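# Hang a picture by its back wire on two hooks

## Task

Put the picture's back wire over both wall hooks so the picture hangs upright, level and facing outward. It must be placed on the hooks; if it drops onto them, that counts as a failure.

## Robot and tools

Robot: two arms, left_arm and right_arm, each ending in a two-finger gripper. Scene frame: origin at table-top height, midway between the nominal arm bases; +z up, +x out over the table, and left_arm sits on the +y side (arm names do not match image sides). Calibrated bases: left_arm at (+0.035, +0.362, +0.010) m, quat_wxyz (+1.000, 0, 0, -0.013); right_arm at (-0.006, -0.311, +0.028) m, quat_wxyz (+1.000, 0, 0, -0.005). A two-camera stand is fixed behind the arms. Loose objects may occasionally be nudged by an outside push.

Frames: each arm reports its hand pose, velocities, targets and wrist-camera pose in its own base frame. Fixed cameras and the table use the scene frame. Any offset you send is along the axes of that arm's current Hand target. On the gripper, fingers point along +z and close along y; end_effector_position is the point between the pads, a little behind the tips. Reported positions and orientations can be off by a few centimetres, worse at long reach.

The 14-number row (used by both motion tools): numbers 1-7 are left_arm dx, dy, dz, rx, ry, rz, opening; numbers 8-14 are the same for right_arm. All lie in [-1, 1]. The six pose numbers are an offset from that arm's Hand target as it stood when the action or move began, not a pose; 1.0 equals 0.6 m for dx/dy/dz and 180 degrees for the rotation, and rx, ry, rz form one rotation vector. Opening is absolute, not an offset: +1 fully open (about 87 mm between pads), +0.5 about 59-75 mm, 0 about 31-49 mm, -0.5 about 8-21 mm, -1 closed. To leave an arm alone, send six zeros plus its current opening; a 0 in the opening slot is a real command to half-close.

execute_actions(actions, cameras): actions is a list of actions; each action is a table of up to 15 rows, one per 1/30 s step, and a short table repeats its last row to step 15. Every row in an action is measured from the same start pose, and each new action starts from the updated Hand target, so repeating an offset moves further. Images return only when actions is empty or cameras asks for them (["all"], names, or []).

move(target, speed, blend, opening_speed, blocking, cameras): drives each gripper in a straight line toward target, which is one 14-number row or a list of up to 15 rows; every row counts from the same starting Hand targets. speed is path top speed in m/s (0.002 to 2.9, default 0.25; rotation limited to twice that in rad/s), one value or one per target. blend in m rounds corners of a list (default 0 = stop at each). opening_speed (0.2 or more, per second on the -1..+1 scale) makes finger changes gradual. blocking=false returns after about 0.5 s while the move continues. Total path time is capped at 10 s. Paths ignore obstacles and the other arm; avoid routing a gripper near its own base, which can whip the elbow round. The result adds a move: line: done, off_target, moving, held or fault, plus limits (paced = pose clipped, held = a check withheld steps). done means at rest within 10 mm and 2 degrees.

wait(seconds, cameras): lets time pass (0 to 3600 s) with no new command; a running move keeps going and a finished move ends the wait early. stop(cameras): brakes a running move. zoom_image(camera, region): enlarges [x0, y0, x1, y1] pixels (max 504 by 504) of the newest image from cam_head_left, cam_head_right, cam_high, cam_left_wrist or cam_right_wrist (all 672x504). finished_scene(scene): ends the scene, irreversibly, with scene set to the current scene's number; the picture must stay hung without the robot.

Reading results: Hand target is your last commanded pose after clipping, and the base for the next offsets. Grippers often settle short or sag below it; check position and tilt after each motion and send the remaining gap as a fresh offset. Orientation commands are clipped to 40 degrees from the measured one per step. grip_measured reads the finger motor on the command scale; to hold something, command roughly 0.04 below the reading at first contact. Pad force is about 20 N. Joint torques are raw drive outputs with offsets and noise; joints 1-3 wrap at ±28 N m. Joint ranges (rad): waist -2.618 to 3.054, shoulder 0.000 to 3.142, elbow 0.000 to 3.142 (straight at 2.901), wrist pitch -1.571 to 1.571, wrist yaw -1.571 to 1.571, wrist roll -2.094 to 2.094. A blocked arm keeps pushing until commanded back past its gripper. MOTOR HOT appears at 75 °C; at 90 °C the arm folds and idles for the rest of the scene; at 100 °C it goes limp. Holding loads or straining at full reach heats motors.

Cameras come with calibration (fx, fy, cx, cy, distortion, T_world_to_cam, pos_world); fixed cameras may have shifted up to about 2.3 degrees and 9 mm, and wrist images can lag while moving.

Avoid: dropping the picture or letting it fall on the hooks, releasing it while it moves, fast contact with the wall, table or fixtures, hard presses, contact between the two arms or grippers (never close one gripper on the other), strain on wrist camera cables, and anything leaving the table.

Each tool is called after "Request:" as name(argument=value, ...) on one line, values as JSON.

## Session

Request:
execute_actions(actions=[])

Scene clock: 0.00 s.
left_arm: end_effector_position=(+0.3722, +0.0182, +0.0376) grip_measured=+1.000 end_effector_quat_wxyz=(+0.563, -0.063, +0.820, +0.081) | right_arm: end_effector_position=(+0.3772, -0.0020, +0.0264) grip_measured=+1.000 end_effector_quat_wxyz=(+0.529, +0.009, +0.848, +0.009)
Joint positions: left_arm=[-0.075 1.577 0.341 0.86 -0.275 -0.04 1] | right_arm=[-0.017 1.583 0.4 0.728 -0.021 0.016 1]
Joint velocities: within noise
Joint torques (N m): no reading
Motor temperatures (°C): left_arm=[26 35 31 22 23 19 20] | right_arm=[19 26 30 29 22 22 21]
Heat: left arm: 35 °C; right arm: 30 °C.
Hand target: left_arm +0.3770, +0.0179, +0.0458; +0.574, -0.065, +0.813, +0.079 | right_arm +0.3852, -0.0022, +0.0391; +0.547, +0.008, +0.837, +0.009
Tool commands: left_gripper/opening=+1.0 right_gripper/opening=+1.0

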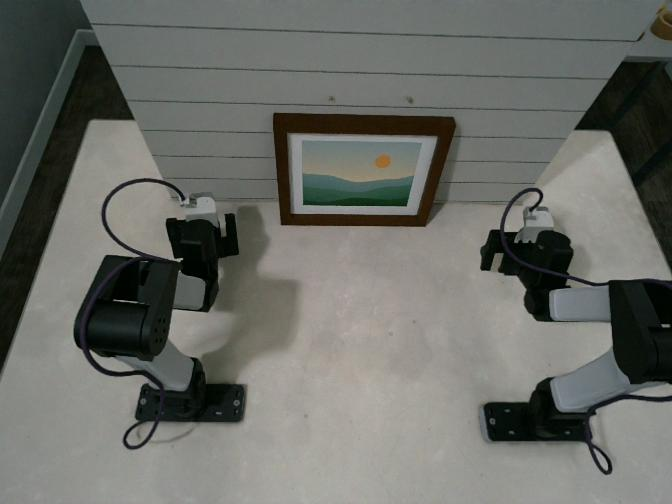

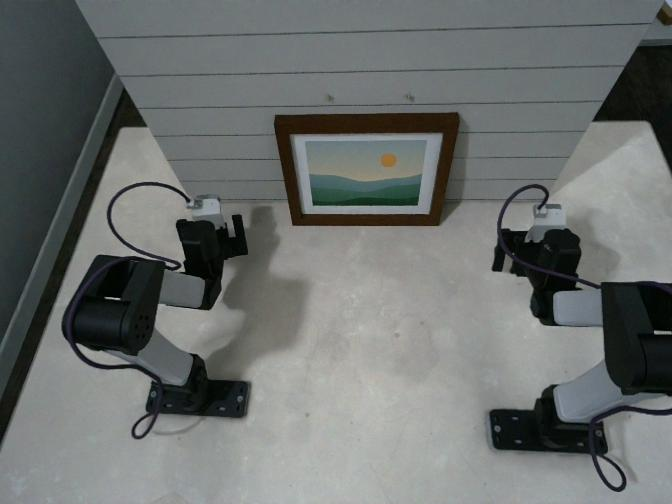

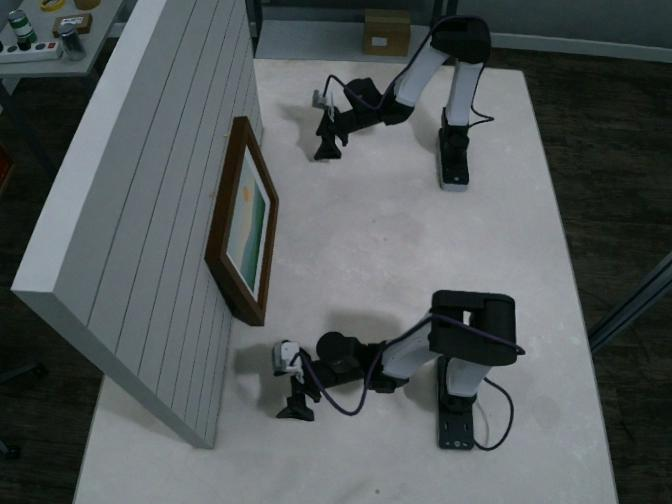

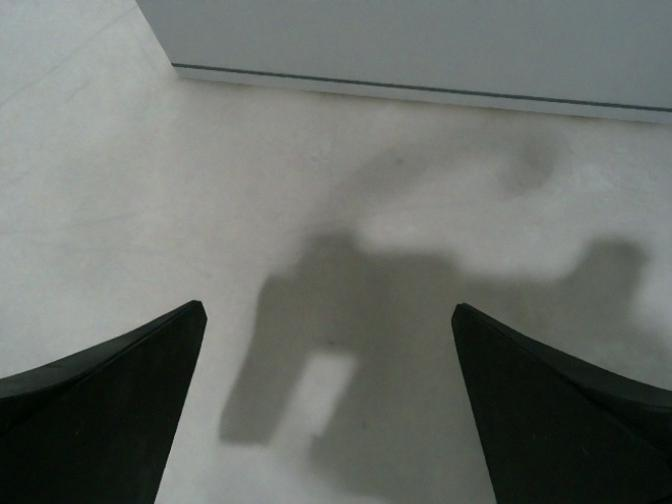

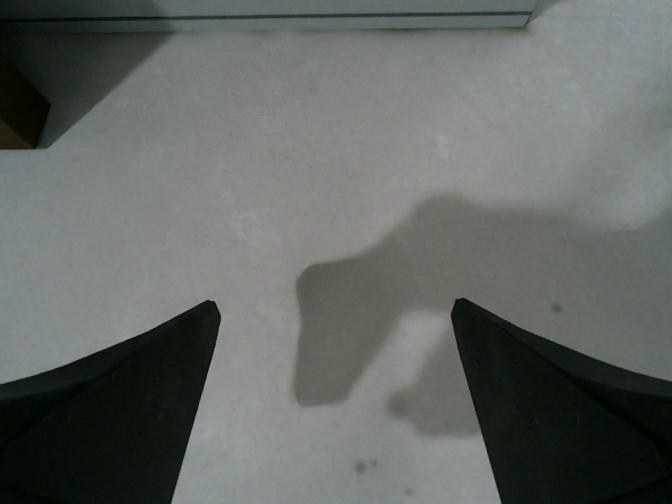

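Request:
zoom_image(camera="cam_head_left", region=[240, 70, 500, 250])

Request:
zoom_image(camera="cam_head_right", region=[240, 70, 500, 250])

Request:
zoom_image(camera="cam_high", region=[120, 60, 372, 340])

Scaled by 1.938 from the camera's image (finer frame: 960x720).

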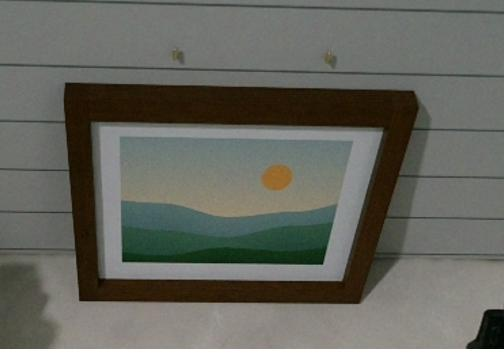

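Scaled by 1.938 from the camera's image (finer frame: 960x720).

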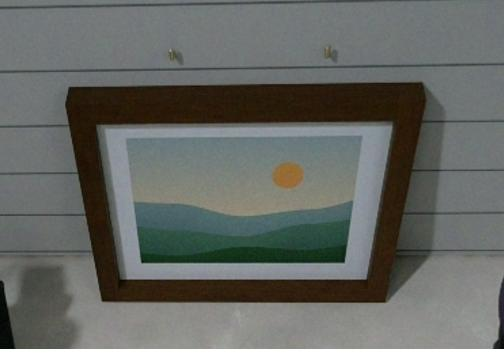

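Scaled by 1.800 from the camera's image (finer frame: 960x720).

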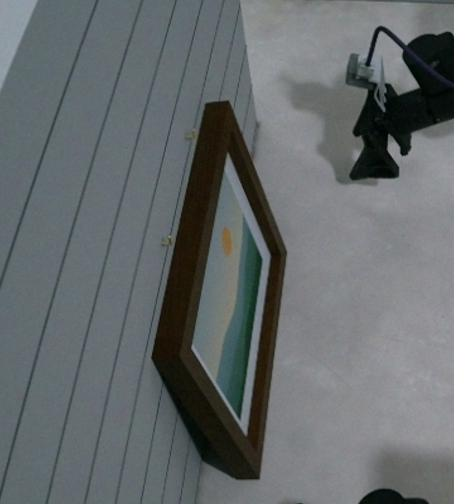

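Request:
zoom_image(camera="cam_head_left", region=[262, 90, 342, 150])

Request:
zoom_image(camera="cam_head_left", region=[390, 90, 470, 150])

Request:
zoom_image(camera="cam_head_right", region=[262, 90, 342, 150])

Request:
zoom_image(camera="cam_head_right", region=[390, 90, 470, 150])

Request:
zoom_image(camera="cam_high", region=[190, 100, 290, 180])

Request:
zoom_image(camera="cam_high", region=[190, 240, 290, 330])

Scaled by 6.300 from the camera's image (finer frame: 960x720).

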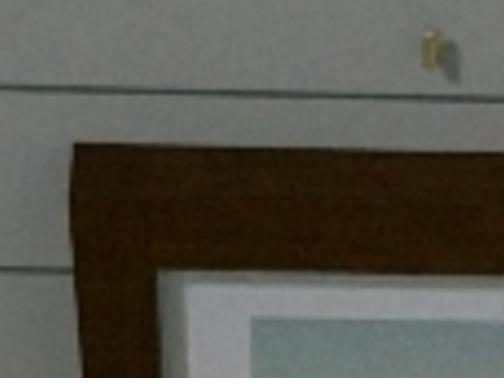

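Scaled by 6.300 from the camera's image (finer frame: 960x720).

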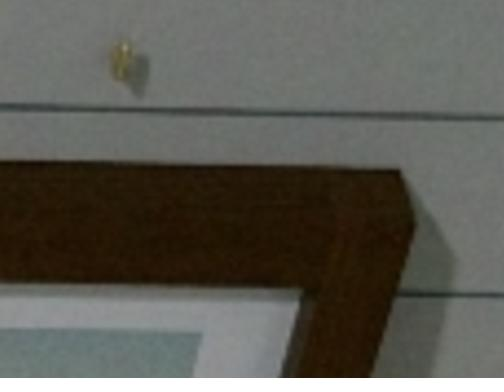

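Scaled by 6.300 from the camera's image (finer frame: 960x720).

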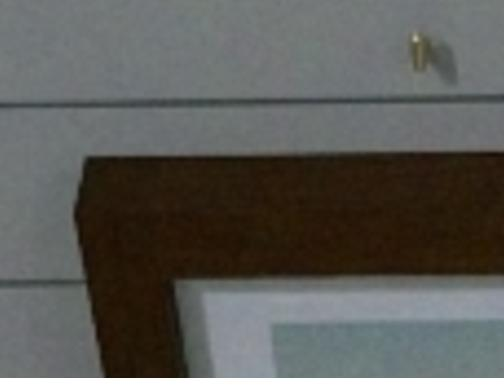

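Scaled by 6.300 from the camera's image (finer frame: 960x720).

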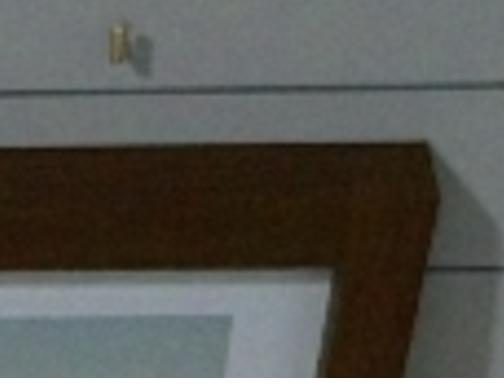

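Scaled by 5.040 from the camera's image (finer frame: 960x720).

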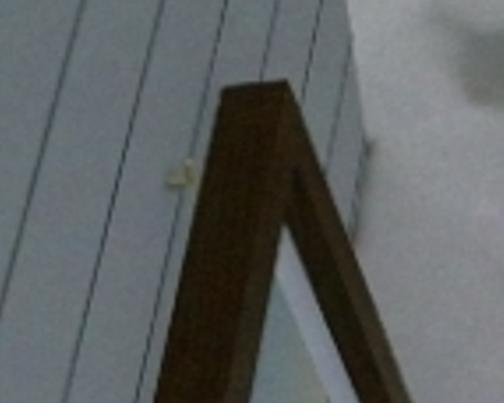

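Scaled by 5.040 from the camera's image (finer frame: 960x720).

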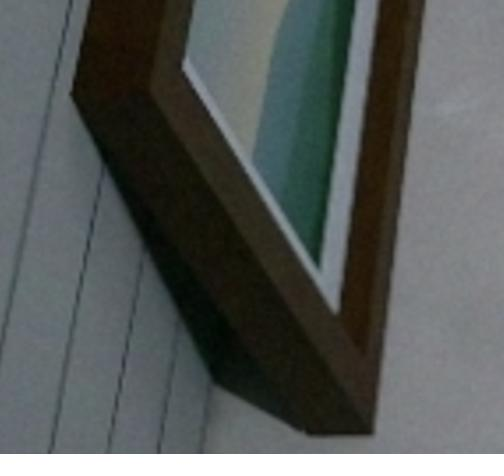

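Request:
move(target=[-0.119,-0.182,0.037,0.530,0.040,0.173,0.1,-0.126,0.147,0.117,-0.468,0.040,-0.187,0.1], cameras=["all"], speed=0.35)

Scene clock: 84.33 s.
left_arm: end_effector_position=(+0.3968, -0.0708, +0.1539) grip_measured=+0.100 end_effector_quat_wxyz=(+0.371, +0.547, +0.643, -0.387) | right_arm: end_effector_position=(+0.4377, +0.0725, +0.1175) grip_measured=+0.100 end_effector_quat_wxyz=(+0.356, -0.544, +0.648, +0.396)
Joint positions: left_arm=[0.178 2.152 1.926 -1.593 1.117 1.743 0.55] | right_arm=[-0.154 2.373 2.154 -1.597 -1.109 -1.704 0.55]
Joint torques (N m): left_arm=[-3.44 6.49 14.11 0.43 0.46 0.12] | right_arm=[2.93 3.6 23.66 0.34 -0.56 -0.19]
Motor temperatures (°C): left_arm=[25 38 34 27 23 19 20] | right_arm=[19 29 35 34 21 21 20]
Heat: left arm: 38 °C; right arm: 35 °C.
Hand target: left_arm +0.4427, -0.0835, +0.0998; +0.350, +0.566, +0.624, -0.409 | right_arm +0.4803, +0.0844, +0.0823; +0.344, -0.577, +0.614, +0.414
Off the commanded pose: left_arm 0.072 m, 5 deg | right_arm 0.056 m, 6 deg.
joint read past its limit (left arm) — joint 4 (wrist pitch), lower limit.
joint read past its limit (right arm) — joint 4 (wrist pitch), lower limit.
joint sent to its limit (right arm) — joint 4 (wrist pitch), lower limit. The joint targets are off in position and orientation.
move: off_target (left_arm, right_arm)
cam_left_wrist: T_world_to_cam=[[-0.98886, -0.1102, 0.10009, 0.369], [-0.13409, 0.95136, -0.27738, 0.18995], [-0.06466, -0.28771, -0.95553, 0.3009]] pos_world=[0.40981, -0.05348, 0.30327]
cam_right_wrist: T_world_to_cam=[[0.98502, -0.10112, -0.13965, -0.40782], [-0.13374, -0.95929, -0.24874, 0.18005], [-0.10881, 0.26369, -0.95845, 0.28023]] pos_world=[0.45628, 0.05759, 0.25642]

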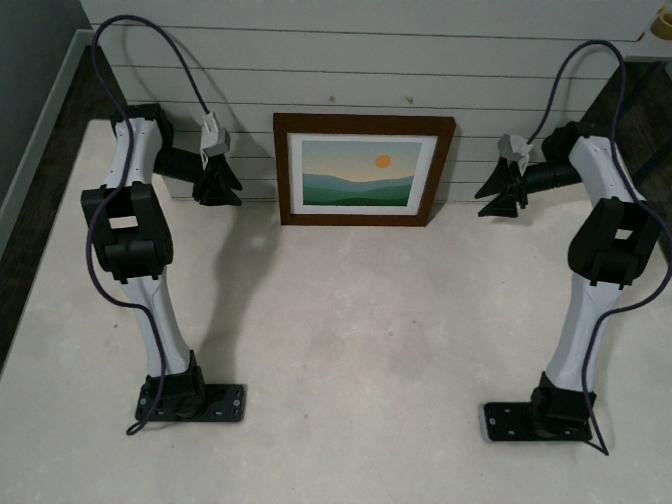

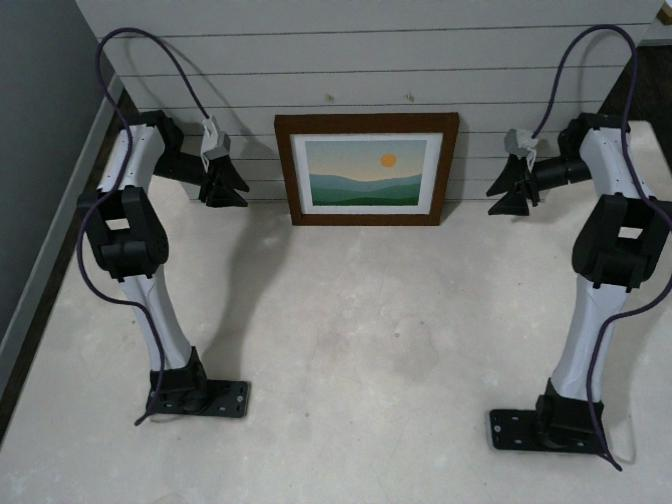

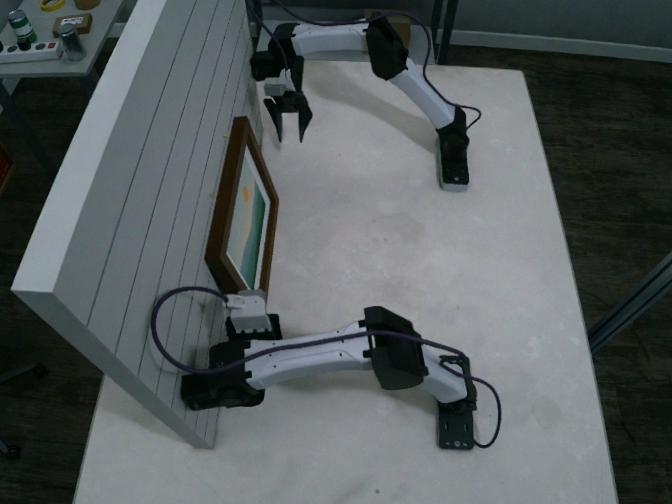

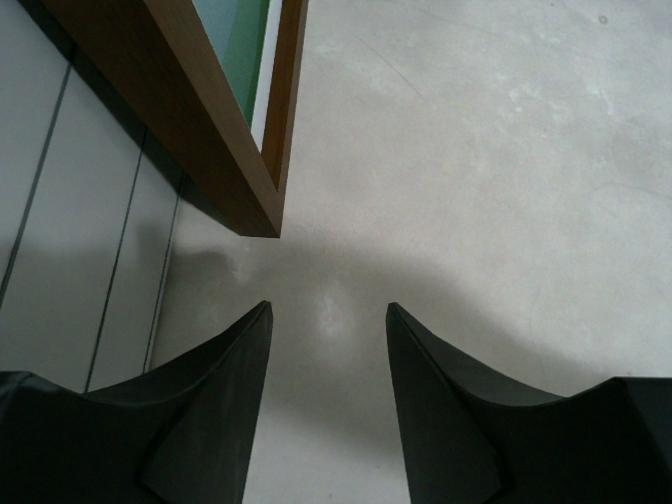

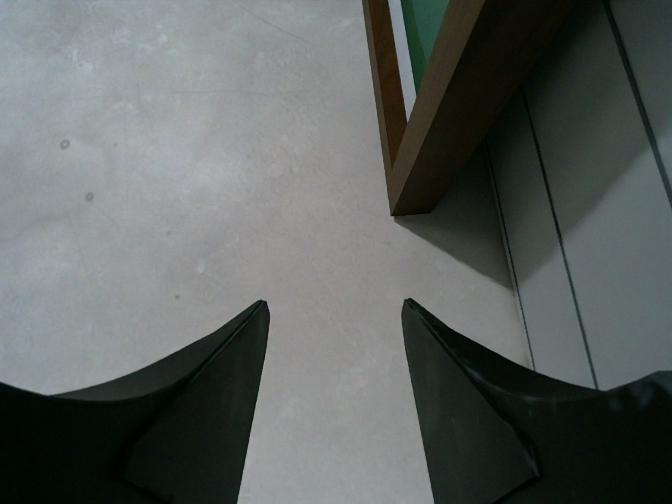

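Request:
move(target=[-0.053,0.002,0.053,0,0.111,0,0.1,-0.053,-0.002,0.055,0,0.111,0,0.1], cameras=["all"])

Scene clock: 120.67 s.
left_arm: end_effector_position=(+0.3709, -0.0406, +0.1255) grip_measured=+0.100 end_effector_quat_wxyz=(+0.217, +0.505, +0.756, -0.355) | right_arm: end_effector_position=(+0.4145, +0.0390, +0.0890) grip_measured=+0.100 end_effector_quat_wxyz=(+0.211, -0.527, +0.746, +0.347)
Joint positions: left_arm=[0.168 2.145 1.927 -1.588 0.834 1.452 0.55] | right_arm=[-0.146 2.363 2.154 -1.594 -0.812 -1.476 0.55]
Joint torques (N m): left_arm=[-17.73 -2.93 17.55 1.39 0.35 -0.13] | right_arm=[19.63 -5.16 27.41 0.99 -0.47 0.02]
Motor temperatures (°C): left_arm=[27 38 53 24 23 19 20] | right_arm=[21 26 61 30 21 21 20]
Heat: left arm: 53 °C; right arm: 61 °C.
Hand target: left_arm +0.4466, -0.1258, +0.1148; +0.236, +0.629, +0.675, -0.305 | right_arm +0.4827, +0.1278, +0.0968; +0.232, -0.640, +0.664, +0.308
Off the commanded pose: left_arm 0.114 m, 18 deg | right_arm 0.112 m, 17 deg.
joint read past its limit (left arm) — joint 4 (wrist pitch), lower limit.
joint read past its limit (right arm) — joint 4 (wrist pitch), lower limit.
move: off_target (left_arm, right_arm)
cam_left_wrist: T_world_to_cam=[[-0.91406, -0.24742, 0.32137, 0.28853], [-0.24884, 0.96782, 0.03737, 0.15361], [-0.32028, -0.04581, -0.94622, 0.38422]] pos_world=[0.42502, -0.05968, 0.26509]
cam_right_wrist: T_world_to_cam=[[0.92755, -0.21406, -0.30632, -0.34928], [-0.20187, -0.97681, 0.07133, 0.13813], [-0.31448, -0.00432, -0.94925, 0.35421]] pos_world=[0.46325, 0.06169, 0.21939]

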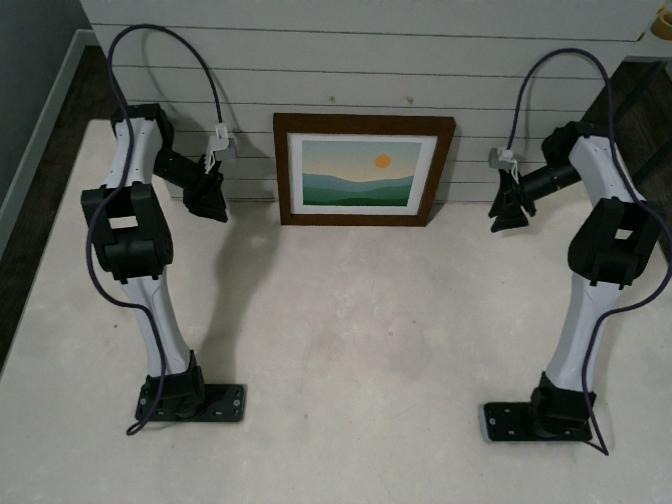

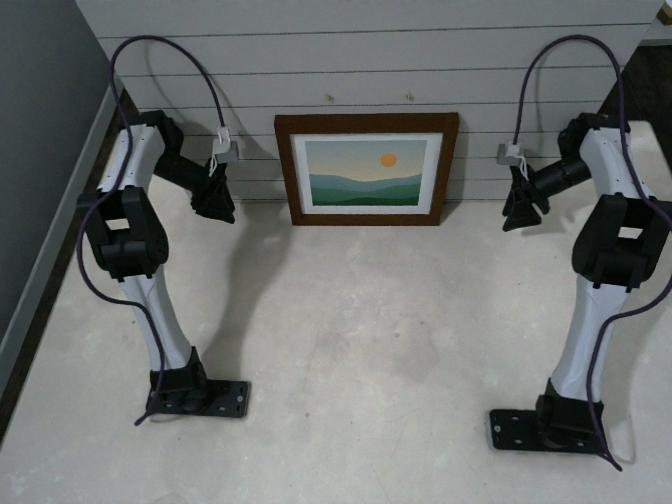

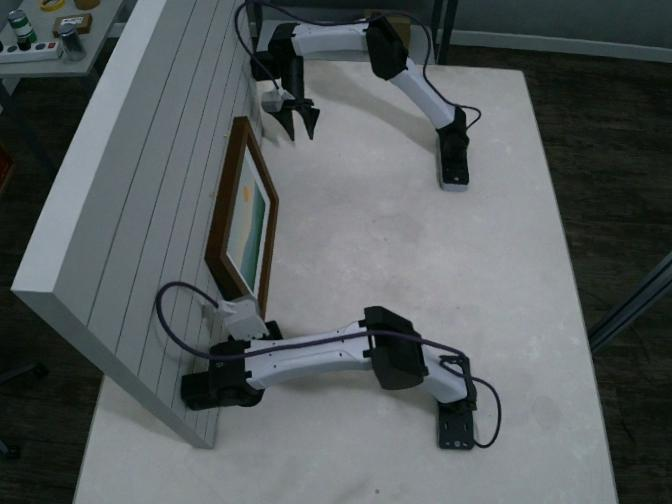

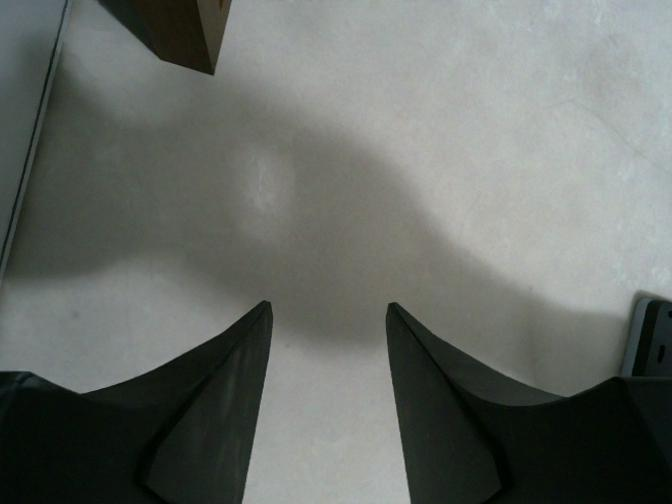

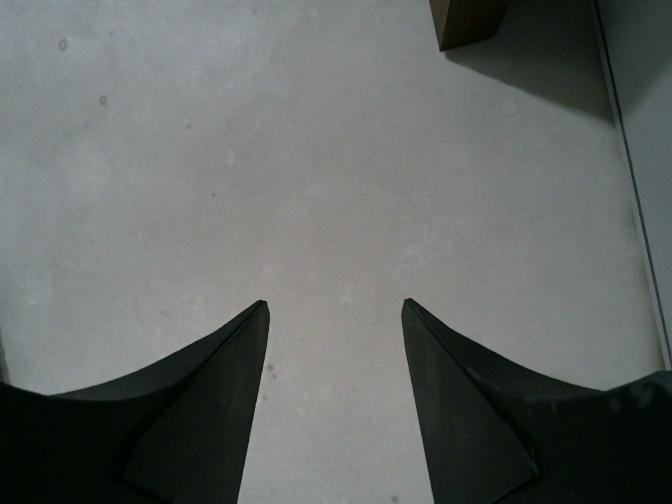

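Request:
move(target=[[0.055,-0.205,-0.14,-0.236,-0.098,-0.098,0.2,0.05,0.209,-0.135,0.236,-0.098,0.098,0.2],[-0.110,-0.141,-0.021,-0.473,-0.196,-0.196,0.2,-0.110,0.141,-0.022,0.4715,-0.195,0.1955,0.2]], blend=[0.03,0], cameras=["all"])

Scene clock: 154.87 s.
left_arm: end_effector_position=(+0.3633, -0.1603, +0.1657) grip_measured=+0.200 end_effector_quat_wxyz=(+0.651, +0.010, +0.759, +0.017) | right_arm: end_effector_position=(+0.3918, +0.1541, +0.1404) grip_measured=+0.200 end_effector_quat_wxyz=(+0.644, -0.023, +0.765, -0.014)
Joint positions: left_arm=[-0.697 1.354 0.603 0.551 -0.701 -0.09 0.6] | right_arm=[0.601 1.491 0.612 0.673 0.584 0.063 0.6]
Joint torques (N m): left_arm=[-0.51 -3.71 8.01 1.93 -0.2 -0.2] | right_arm=[0.06 -4.36 12.16 2.38 0.13 0.11]
Motor temperatures (°C): left_arm=[46 37 61 26 23 19 20] | right_arm=[34 28 84 30 21 21 20]
Heat: left arm: 61 °C; right arm: 84 °C. Fold the right arm in close to its base, or ease its load, before you think long.
Hand target: left_arm +0.3700, -0.1653, +0.1799; +0.666, -0.011, +0.746, +0.009 | right_arm +0.4045, +0.1645, +0.1620; +0.666, -0.004, +0.746, +0.004
Off the commanded pose: left_arm 0.016 m, 3 deg | right_arm 0.027 m, 4 deg.
MOTOR HOT: joint 3 (elbow) of the right arm reports 84 °C; the controller's stop level is 90 °C. To cool a motor, set the load down, stop pushing, or move to a pose that needs little force.
move: off_target (left_arm, right_arm)
cam_left_wrist: T_world_to_cam=[[0.01406, -0.99949, -0.02873, -0.1608], [-0.84078, 0.00373, -0.54136, 0.42251], [0.54119, 0.03177, -0.8403, 0.09624]] pos_world=[0.30542, -0.16535, 0.30499]
cam_right_wrist: T_world_to_cam=[[0.01275, -0.99932, 0.0346, 0.14365], [-0.86007, -0.02861, -0.50937, 0.43565], [0.51001, -0.02327, -0.85985, 0.06366]] pos_world=[0.34039, 0.1575, 0.27167]

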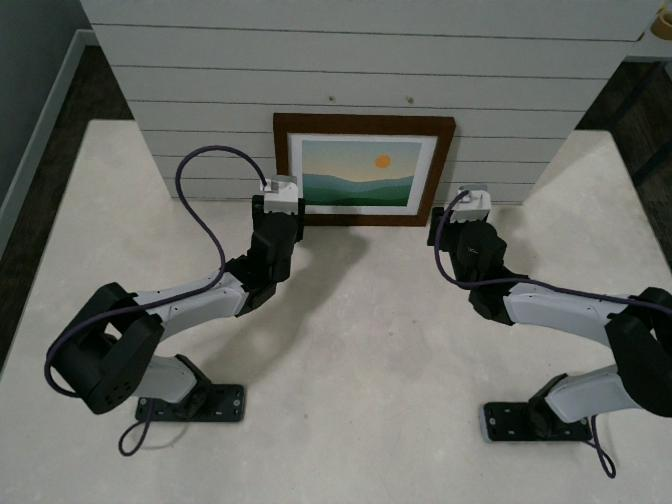

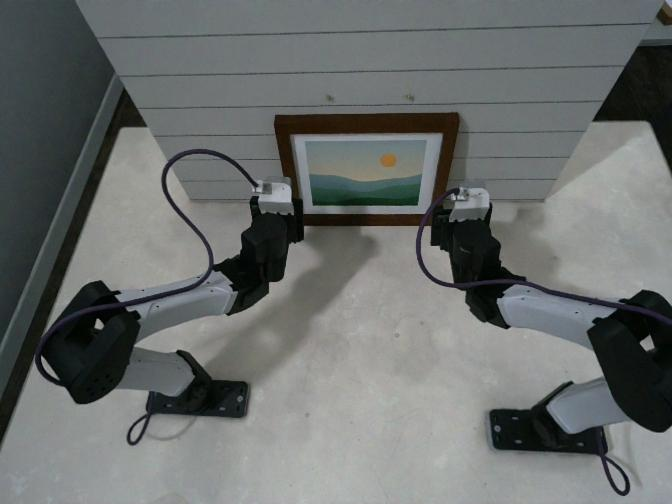

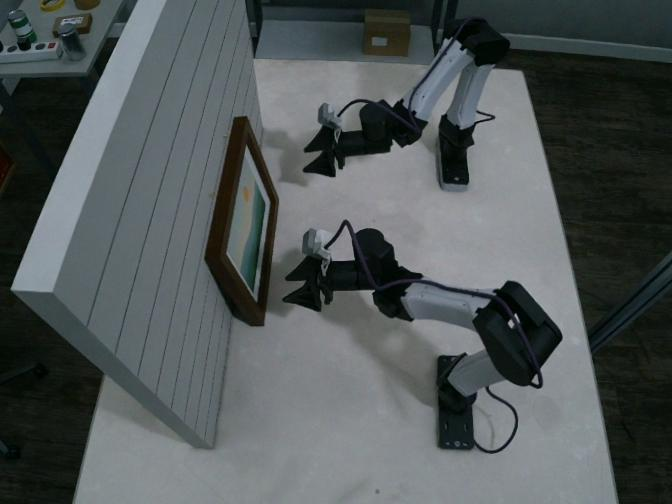

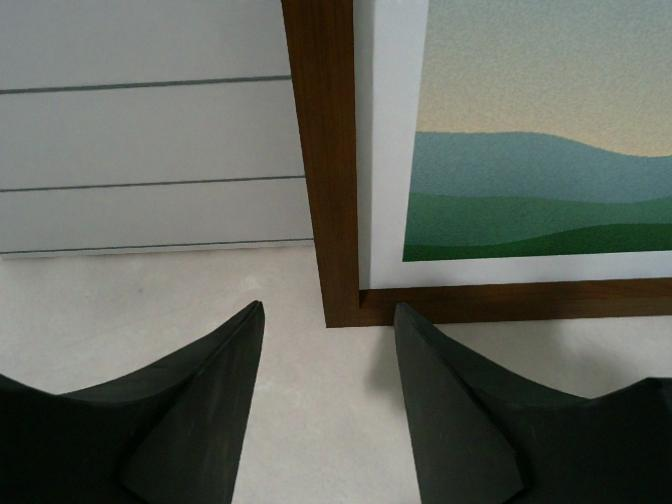

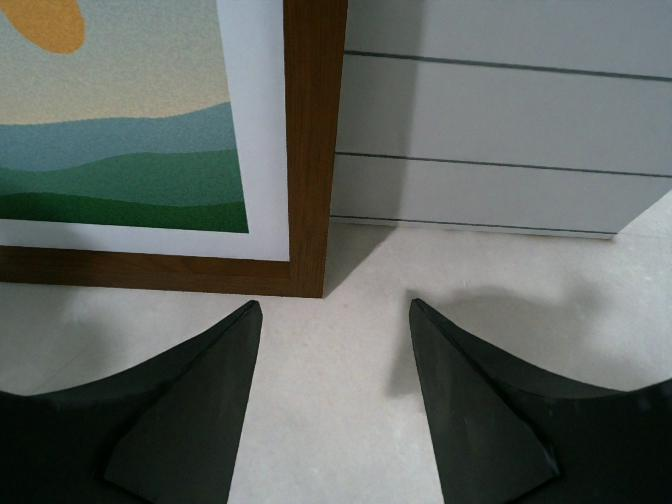

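Request:
wait(seconds=4)

Scene clock: 162.17 s.
left_arm: end_effector_position=(+0.3634, -0.1603, +0.1658) grip_measured=+0.200 end_effector_quat_wxyz=(+0.651, +0.010, +0.759, +0.017) | right_arm: end_effector_position=(+0.3918, +0.1540, +0.1404) grip_measured=+0.200 end_effector_quat_wxyz=(+0.644, -0.022, +0.765, -0.014)
Joint positions: left_arm=[-0.697 1.354 0.603 0.552 -0.701 -0.09 0.6] | right_arm=[0.601 1.491 0.612 0.673 0.584 0.063 0.6]
Joint torques (N m): left_arm=[-0.53 -3.73 8.01 1.94 -0.2 -0.21] | right_arm=[0.08 -4.36 12.16 2.38 0.13 0.1]
Motor temperatures (°C): left_arm=[42 37 57 27 23 19 20] | right_arm=[31 28 79 30 21 21 20]
Heat: left arm: 57 °C; right arm: 79 °C. Fold the right arm in close to its base, or ease its load, before you think long.
Hand target: left_arm +0.3699, -0.1653, +0.1799; +0.666, -0.011, +0.746, +0.009 | right_arm +0.4045, +0.1644, +0.1620; +0.666, -0.004, +0.746, +0.003
Tool commands: left_gripper/opening=+0.2 right_gripper/opening=+0.2
Off the commanded pose: left_arm 0.016 m, 3 deg | right_arm 0.027 m, 4 deg.
MOTOR HOT: still on. Joint 3 (elbow) of the right arm reports 79 °C.
wait: 4.00 s; at rest from the start

Request:
move(target=[-0.022,0.004,0.135,0,-0.014,0,0.2,-0.036,0.018,0.138,0,-0.02,0,0.2], cameras=["cam_left_wrist","cam_right_wrist","cam_high"], speed=0.15)

Scene clock: 186.63 s.
left_arm: end_effector_position=(+0.4428, -0.1570, +0.1724) grip_measured=+0.200 end_effector_quat_wxyz=(+0.669, -0.006, +0.743, +0.016) | right_arm: end_effector_position=(+0.4767, +0.1705, +0.1548) grip_measured=+0.200 end_effector_quat_wxyz=(+0.669, -0.008, +0.743, -0.006)
Joint positions: left_arm=[-0.539 1.616 0.806 0.688 -0.568 -0.051 0.6] | right_arm=[0.509 1.775 0.906 0.749 0.504 0.038 0.6]
Joint torques (N m): left_arm=[0.38 -5.67 7.87 1.95 0.1 -0.02] | right_arm=[-0.87 -6.94 11.66 2.41 -0.07 -0.14]
Motor temperatures (°C): left_arm=[35 36 50 30 23 19 20] | right_arm=[25 27 68 32 21 21 20]
Heat: left arm: 50 °C; right arm: 68 °C.
Hand target: left_arm +0.4518, -0.1606, +0.1837; +0.682, -0.011, +0.731, +0.009 | right_arm +0.4891, +0.1761, +0.1741; +0.689, -0.004, +0.725, +0.004
Off the commanded pose: left_arm 0.015 m, 2 deg | right_arm 0.024 m, 3 deg.
MOTOR HOT: cleared for the motors of the right arm.
move: off_target (left_arm, right_arm)
cam_left_wrist: T_world_to_cam=[[0.0367, -0.99931, -0.00484, -0.17245], [-0.81292, -0.02704, -0.58174, 0.48271], [0.58121, 0.02529, -0.81336, 0.03534]] pos_world=[0.37819, -0.16018, 0.30872]
cam_right_wrist: T_world_to_cam=[[0.00174, -0.99999, 0.00395, 0.16864], [-0.82523, -0.00367, -0.56479, 0.5041], [0.5648, -0.00227, -0.82523, -0.00197]] pos_world=[0.41681, 0.17048, 0.28242]
Images, in order (width x height): cam_high 672x504, cam_left_wrist 672x504, cam_right_wrist 672x504.

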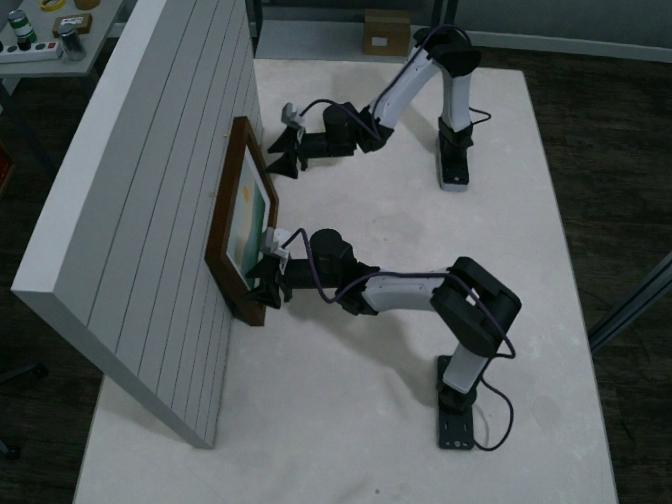

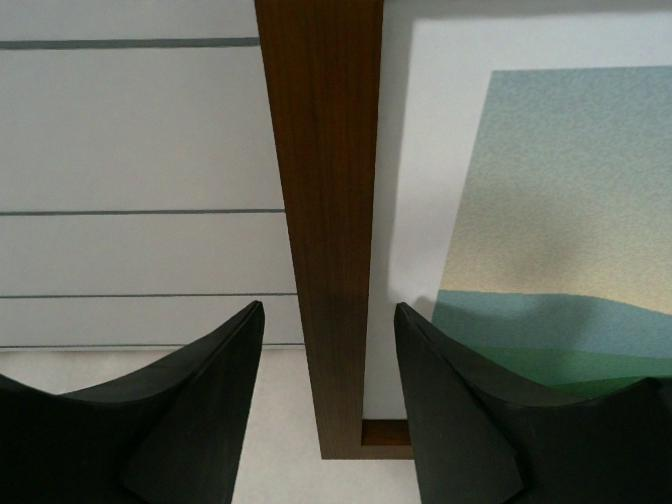

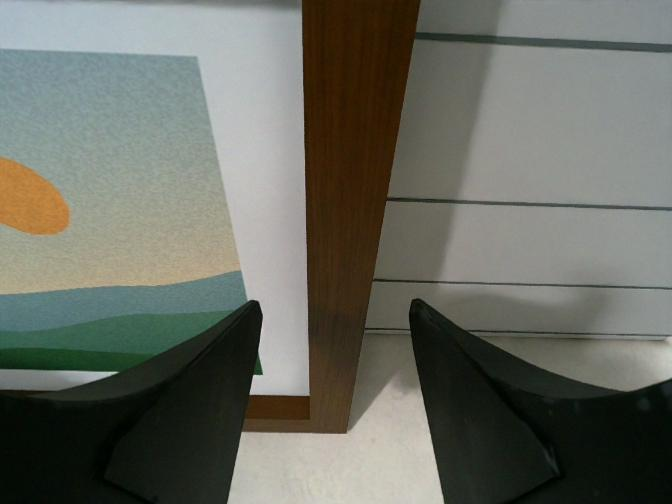

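Request:
move(target=[0,0,0.028,0,0,0,0.2,0,0,0.033,0,0,0,0.2], cameras=["cam_left_wrist","cam_right_wrist"], speed=0.05)

Scene clock: 197.57 s.
left_arm: end_effector_position=(+0.4595, -0.1570, +0.1715) grip_measured=+0.200 end_effector_quat_wxyz=(+0.670, -0.007, +0.743, +0.015) | right_arm: end_effector_position=(+0.4973, +0.1718, +0.1567) grip_measured=+0.200 end_effector_quat_wxyz=(+0.673, -0.006, +0.740, -0.003)
Joint positions: left_arm=[-0.513 1.671 0.86 0.69 -0.542 -0.049 0.6] | right_arm=[0.484 1.837 0.981 0.749 0.479 0.036 0.6]
Joint torques (N m): left_arm=[0.4 -6.19 7.87 1.96 0.09 -0.02] | right_arm=[-0.87 -7.5 11.73 2.25 -0.08 -0.13]
Motor temperatures (°C): left_arm=[33 36 47 31 23 19 20] | right_arm=[24 27 63 33 21 21 20]
Heat: left arm: 47 °C; right arm: 63 °C.
Hand target: left_arm +0.4686, -0.1602, +0.1827; +0.682, -0.011, +0.731, +0.009 | right_arm +0.5089, +0.1762, +0.1732; +0.689, -0.003, +0.725, +0.004
Off the commanded pose: left_arm 0.015 m, 2 deg | right_arm 0.021 m, 3 deg.
move: off_target (left_arm, right_arm)
cam_left_wrist: T_world_to_cam=[[0.03664, -0.99932, -0.00317, -0.17335], [-0.81274, -0.02795, -0.58196, 0.49567], [0.58147, 0.02389, -0.81321, 0.0246]] pos_world=[0.39489, -0.15997, 0.30792]
cam_right_wrist: T_world_to_cam=[[0.00179, -0.99999, -0.00322, 0.17094], [-0.8189, 0.00038, -0.57394, 0.51987], [0.57394, 0.00366, -0.81889, -0.01853]] pos_world=[0.43605, 0.17081, 0.28375]

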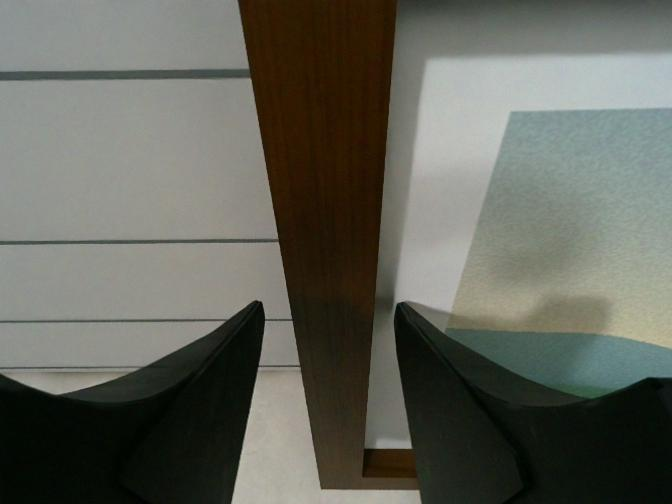

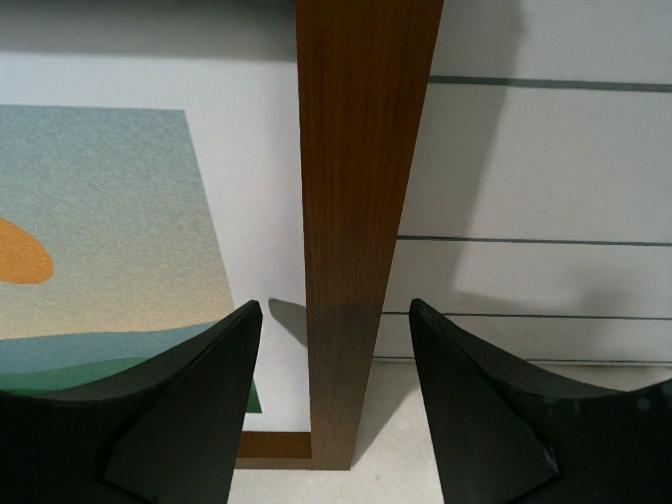

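Request:
move(target=[0,0,0,0,0,0,-0.7,0,-0.005,0,0,0,0,-0.7], cameras=["cam_left_wrist","cam_right_wrist"], opening_speed=0.5)

Scene clock: 205.60 s.
left_arm: end_effector_position=(+0.4596, -0.1576, +0.1716) grip_measured=-0.175 end_effector_quat_wxyz=(+0.670, -0.006, +0.743, +0.014) | right_arm: end_effector_position=(+0.4985, +0.1697, +0.1566) grip_measured=-0.340 end_effector_quat_wxyz=(+0.673, -0.006, +0.740, -0.003)
Joint positions: left_arm=[-0.513 1.671 0.86 0.691 -0.539 -0.049 0.412] | right_arm=[0.478 1.837 0.981 0.749 0.471 0.035 0.33]
Joint torques (N m): left_arm=[0.4 -6.17 7.88 1.95 0.09 -0.02] | right_arm=[-0.96 -7.84 11.21 2.27 -0.08 -0.13]
Motor temperatures (°C): left_arm=[32 37 47 32 23 19 20] | right_arm=[23 28 61 34 21 21 20]
Heat: left arm: 47 °C; right arm: 61 °C.
Hand target: left_arm +0.4686, -0.1602, +0.1827; +0.682, -0.011, +0.731, +0.009 | right_arm +0.5090, +0.1732, +0.1732; +0.689, -0.003, +0.725, +0.004
Off the commanded pose: left_arm 0.014 m, 2 deg | right_arm 0.020 m, 3 deg.
move: off_target (right_arm)
cam_left_wrist: T_world_to_cam=[[0.03321, -0.99945, -0.00263, -0.17248], [-0.81273, -0.02547, -0.58208, 0.4961], [0.58169, 0.02147, -0.81312, 0.0241]] pos_world=[0.3949, -0.16026, 0.30792]
cam_right_wrist: T_world_to_cam=[[0.00258, -0.99999, -0.00278, 0.16837], [-0.8191, -0.00052, -0.57365, 0.52095], [0.57364, 0.00375, -0.8191, -0.01912]] pos_world=[0.43725, 0.16871, 0.28364]

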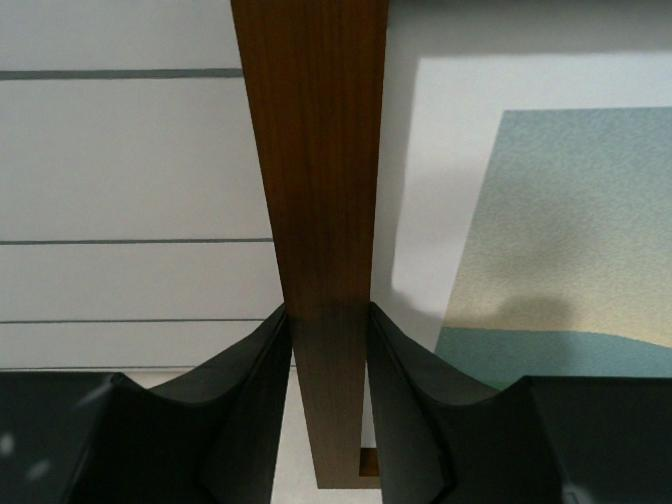

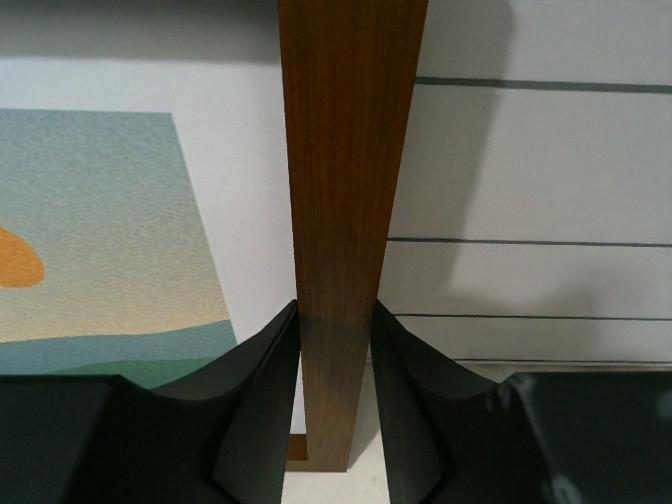

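Request:
move(target=[-0.064,0,-0.063,0,0,0,-0.7,-0.064,0,-0.062,0,0,0,-0.7], cameras=["cam_head_left","cam_high","cam_left_wrist","cam_right_wrist"], speed=0.1)

Scene clock: 222.23 s.
left_arm: end_effector_position=(+0.4320, -0.1582, +0.1757) grip_measured=-0.173 end_effector_quat_wxyz=(+0.636, -0.001, +0.772, +0.020) | right_arm: end_effector_position=(+0.4740, +0.1711, +0.1601) grip_measured=-0.337 end_effector_quat_wxyz=(+0.639, -0.012, +0.769, -0.008)
Joint positions: left_arm=[-0.552 1.555 0.86 0.466 -0.572 -0.094 0.413] | right_arm=[0.507 1.732 0.972 0.55 0.494 0.073 0.331]
Joint torques (N m): left_arm=[-1.03 -11.67 7.15 2.36 -0.18 0.32] | right_arm=[0.54 -14.49 7.95 2.92 0.21 -0.41]
Motor temperatures (°C): left_arm=[30 39 47 32 23 19 21] | right_arm=[22 29 58 34 21 21 20]
Heat: left arm: 47 °C; right arm: 58 °C.
Hand target: left_arm +0.4335, -0.1612, +0.2236; +0.682, -0.011, +0.731, +0.009 | right_arm +0.4737, +0.1729, +0.2133; +0.689, -0.003, +0.725, +0.004
Off the commanded pose: left_arm 0.048 m, 7 deg | right_arm 0.053 m, 8 deg.
move: off_target (left_arm, right_arm)
cam_left_wrist: T_world_to_cam=[[0.03313, -0.99925, -0.02029, -0.16905], [-0.8613, -0.01824, -0.50777, 0.48516], [0.50701, 0.0343, -0.86126, 0.08624]] pos_world=[0.37975, -0.16302, 0.31719]
cam_right_wrist: T_world_to_cam=[[0.00475, -0.99992, 0.01128, 0.16664], [-0.8673, -0.00973, -0.49769, 0.51519], [0.49776, -0.00742, -0.86728, 0.04337]] pos_world=[0.42444, 0.17196, 0.29214]

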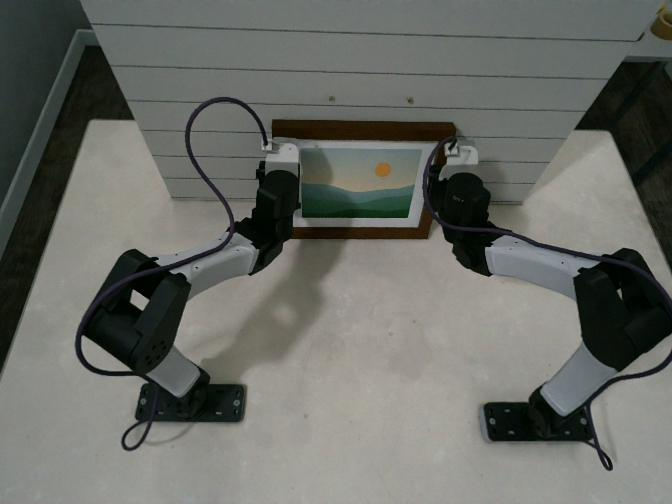

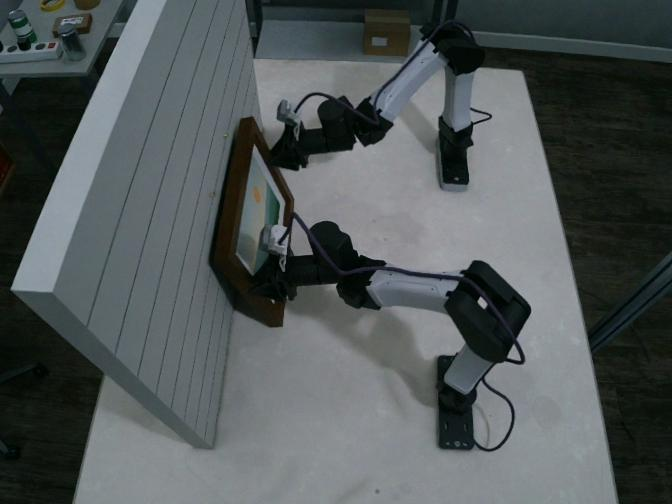

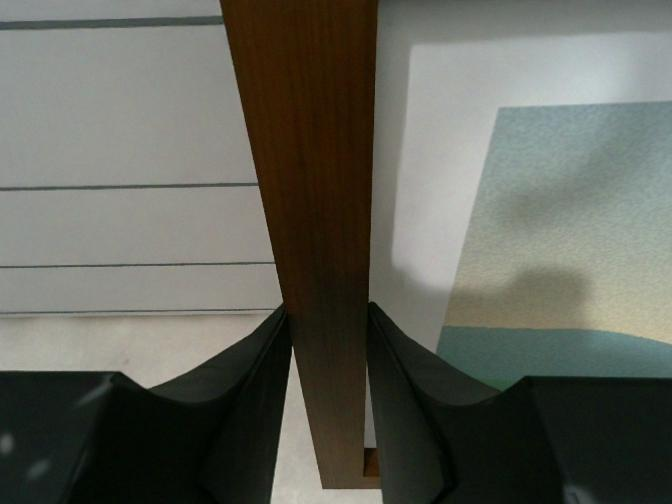

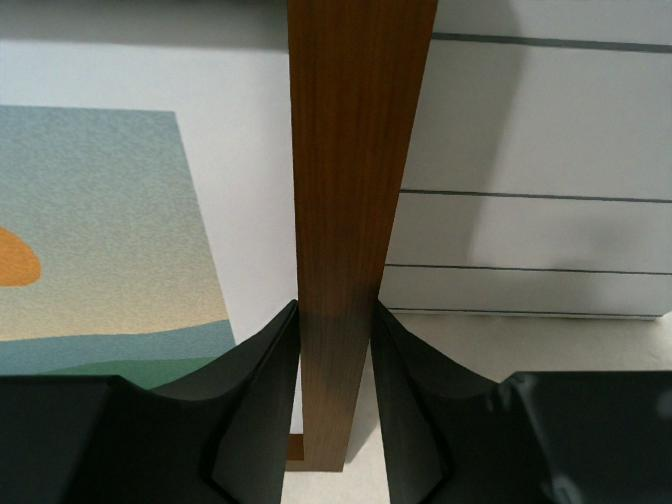

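Request:
move(target=[-0.083,0,-0.006,0,-0.045,0,-0.7,-0.083,0,-0.004,0,-0.045,0,-0.7], cameras=["cam_head_left","cam_high"], speed=0.1)

Scene clock: 229.47 s.
left_arm: end_effector_position=(+0.4321, -0.1577, +0.2162) grip_measured=-0.173 end_effector_quat_wxyz=(+0.679, +0.000, +0.733, +0.022) | right_arm: end_effector_position=(+0.4742, +0.1708, +0.1992) grip_measured=-0.337 end_effector_quat_wxyz=(+0.680, -0.009, +0.733, -0.007)
Joint positions: left_arm=[-0.564 1.505 0.86 0.553 -0.595 -0.018 0.413] | right_arm=[0.516 1.683 0.968 0.627 0.512 0.02 0.331]
Joint torques (N m): left_arm=[-1.01 -10.92 8.31 2.57 -0.08 0.45] | right_arm=[0.51 -13.82 9.48 3.21 0.11 -0.64]
Motor temperatures (°C): left_arm=[30 40 47 34 23 19 21] | right_arm=[22 31 56 35 21 21 21]
Heat: left arm: 47 °C; right arm: 56 °C.
Hand target: left_arm +0.4334, -0.1610, +0.2735; +0.732, -0.010, +0.681, +0.010 | right_arm +0.4739, +0.1728, +0.2632; +0.738, -0.003, +0.674, +0.004
Off the commanded pose: left_arm 0.057 m, 9 deg | right_arm 0.064 m, 10 deg.
move: off_target (left_arm, right_arm)

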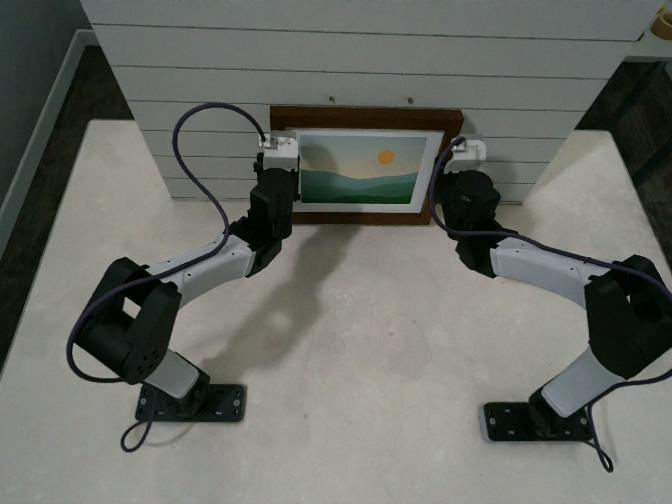

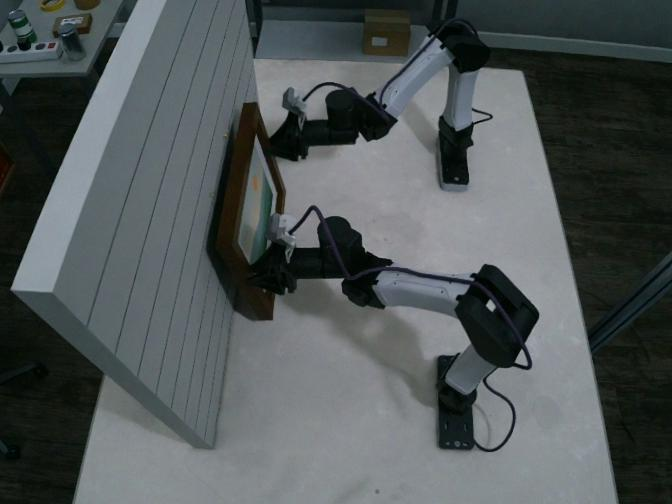

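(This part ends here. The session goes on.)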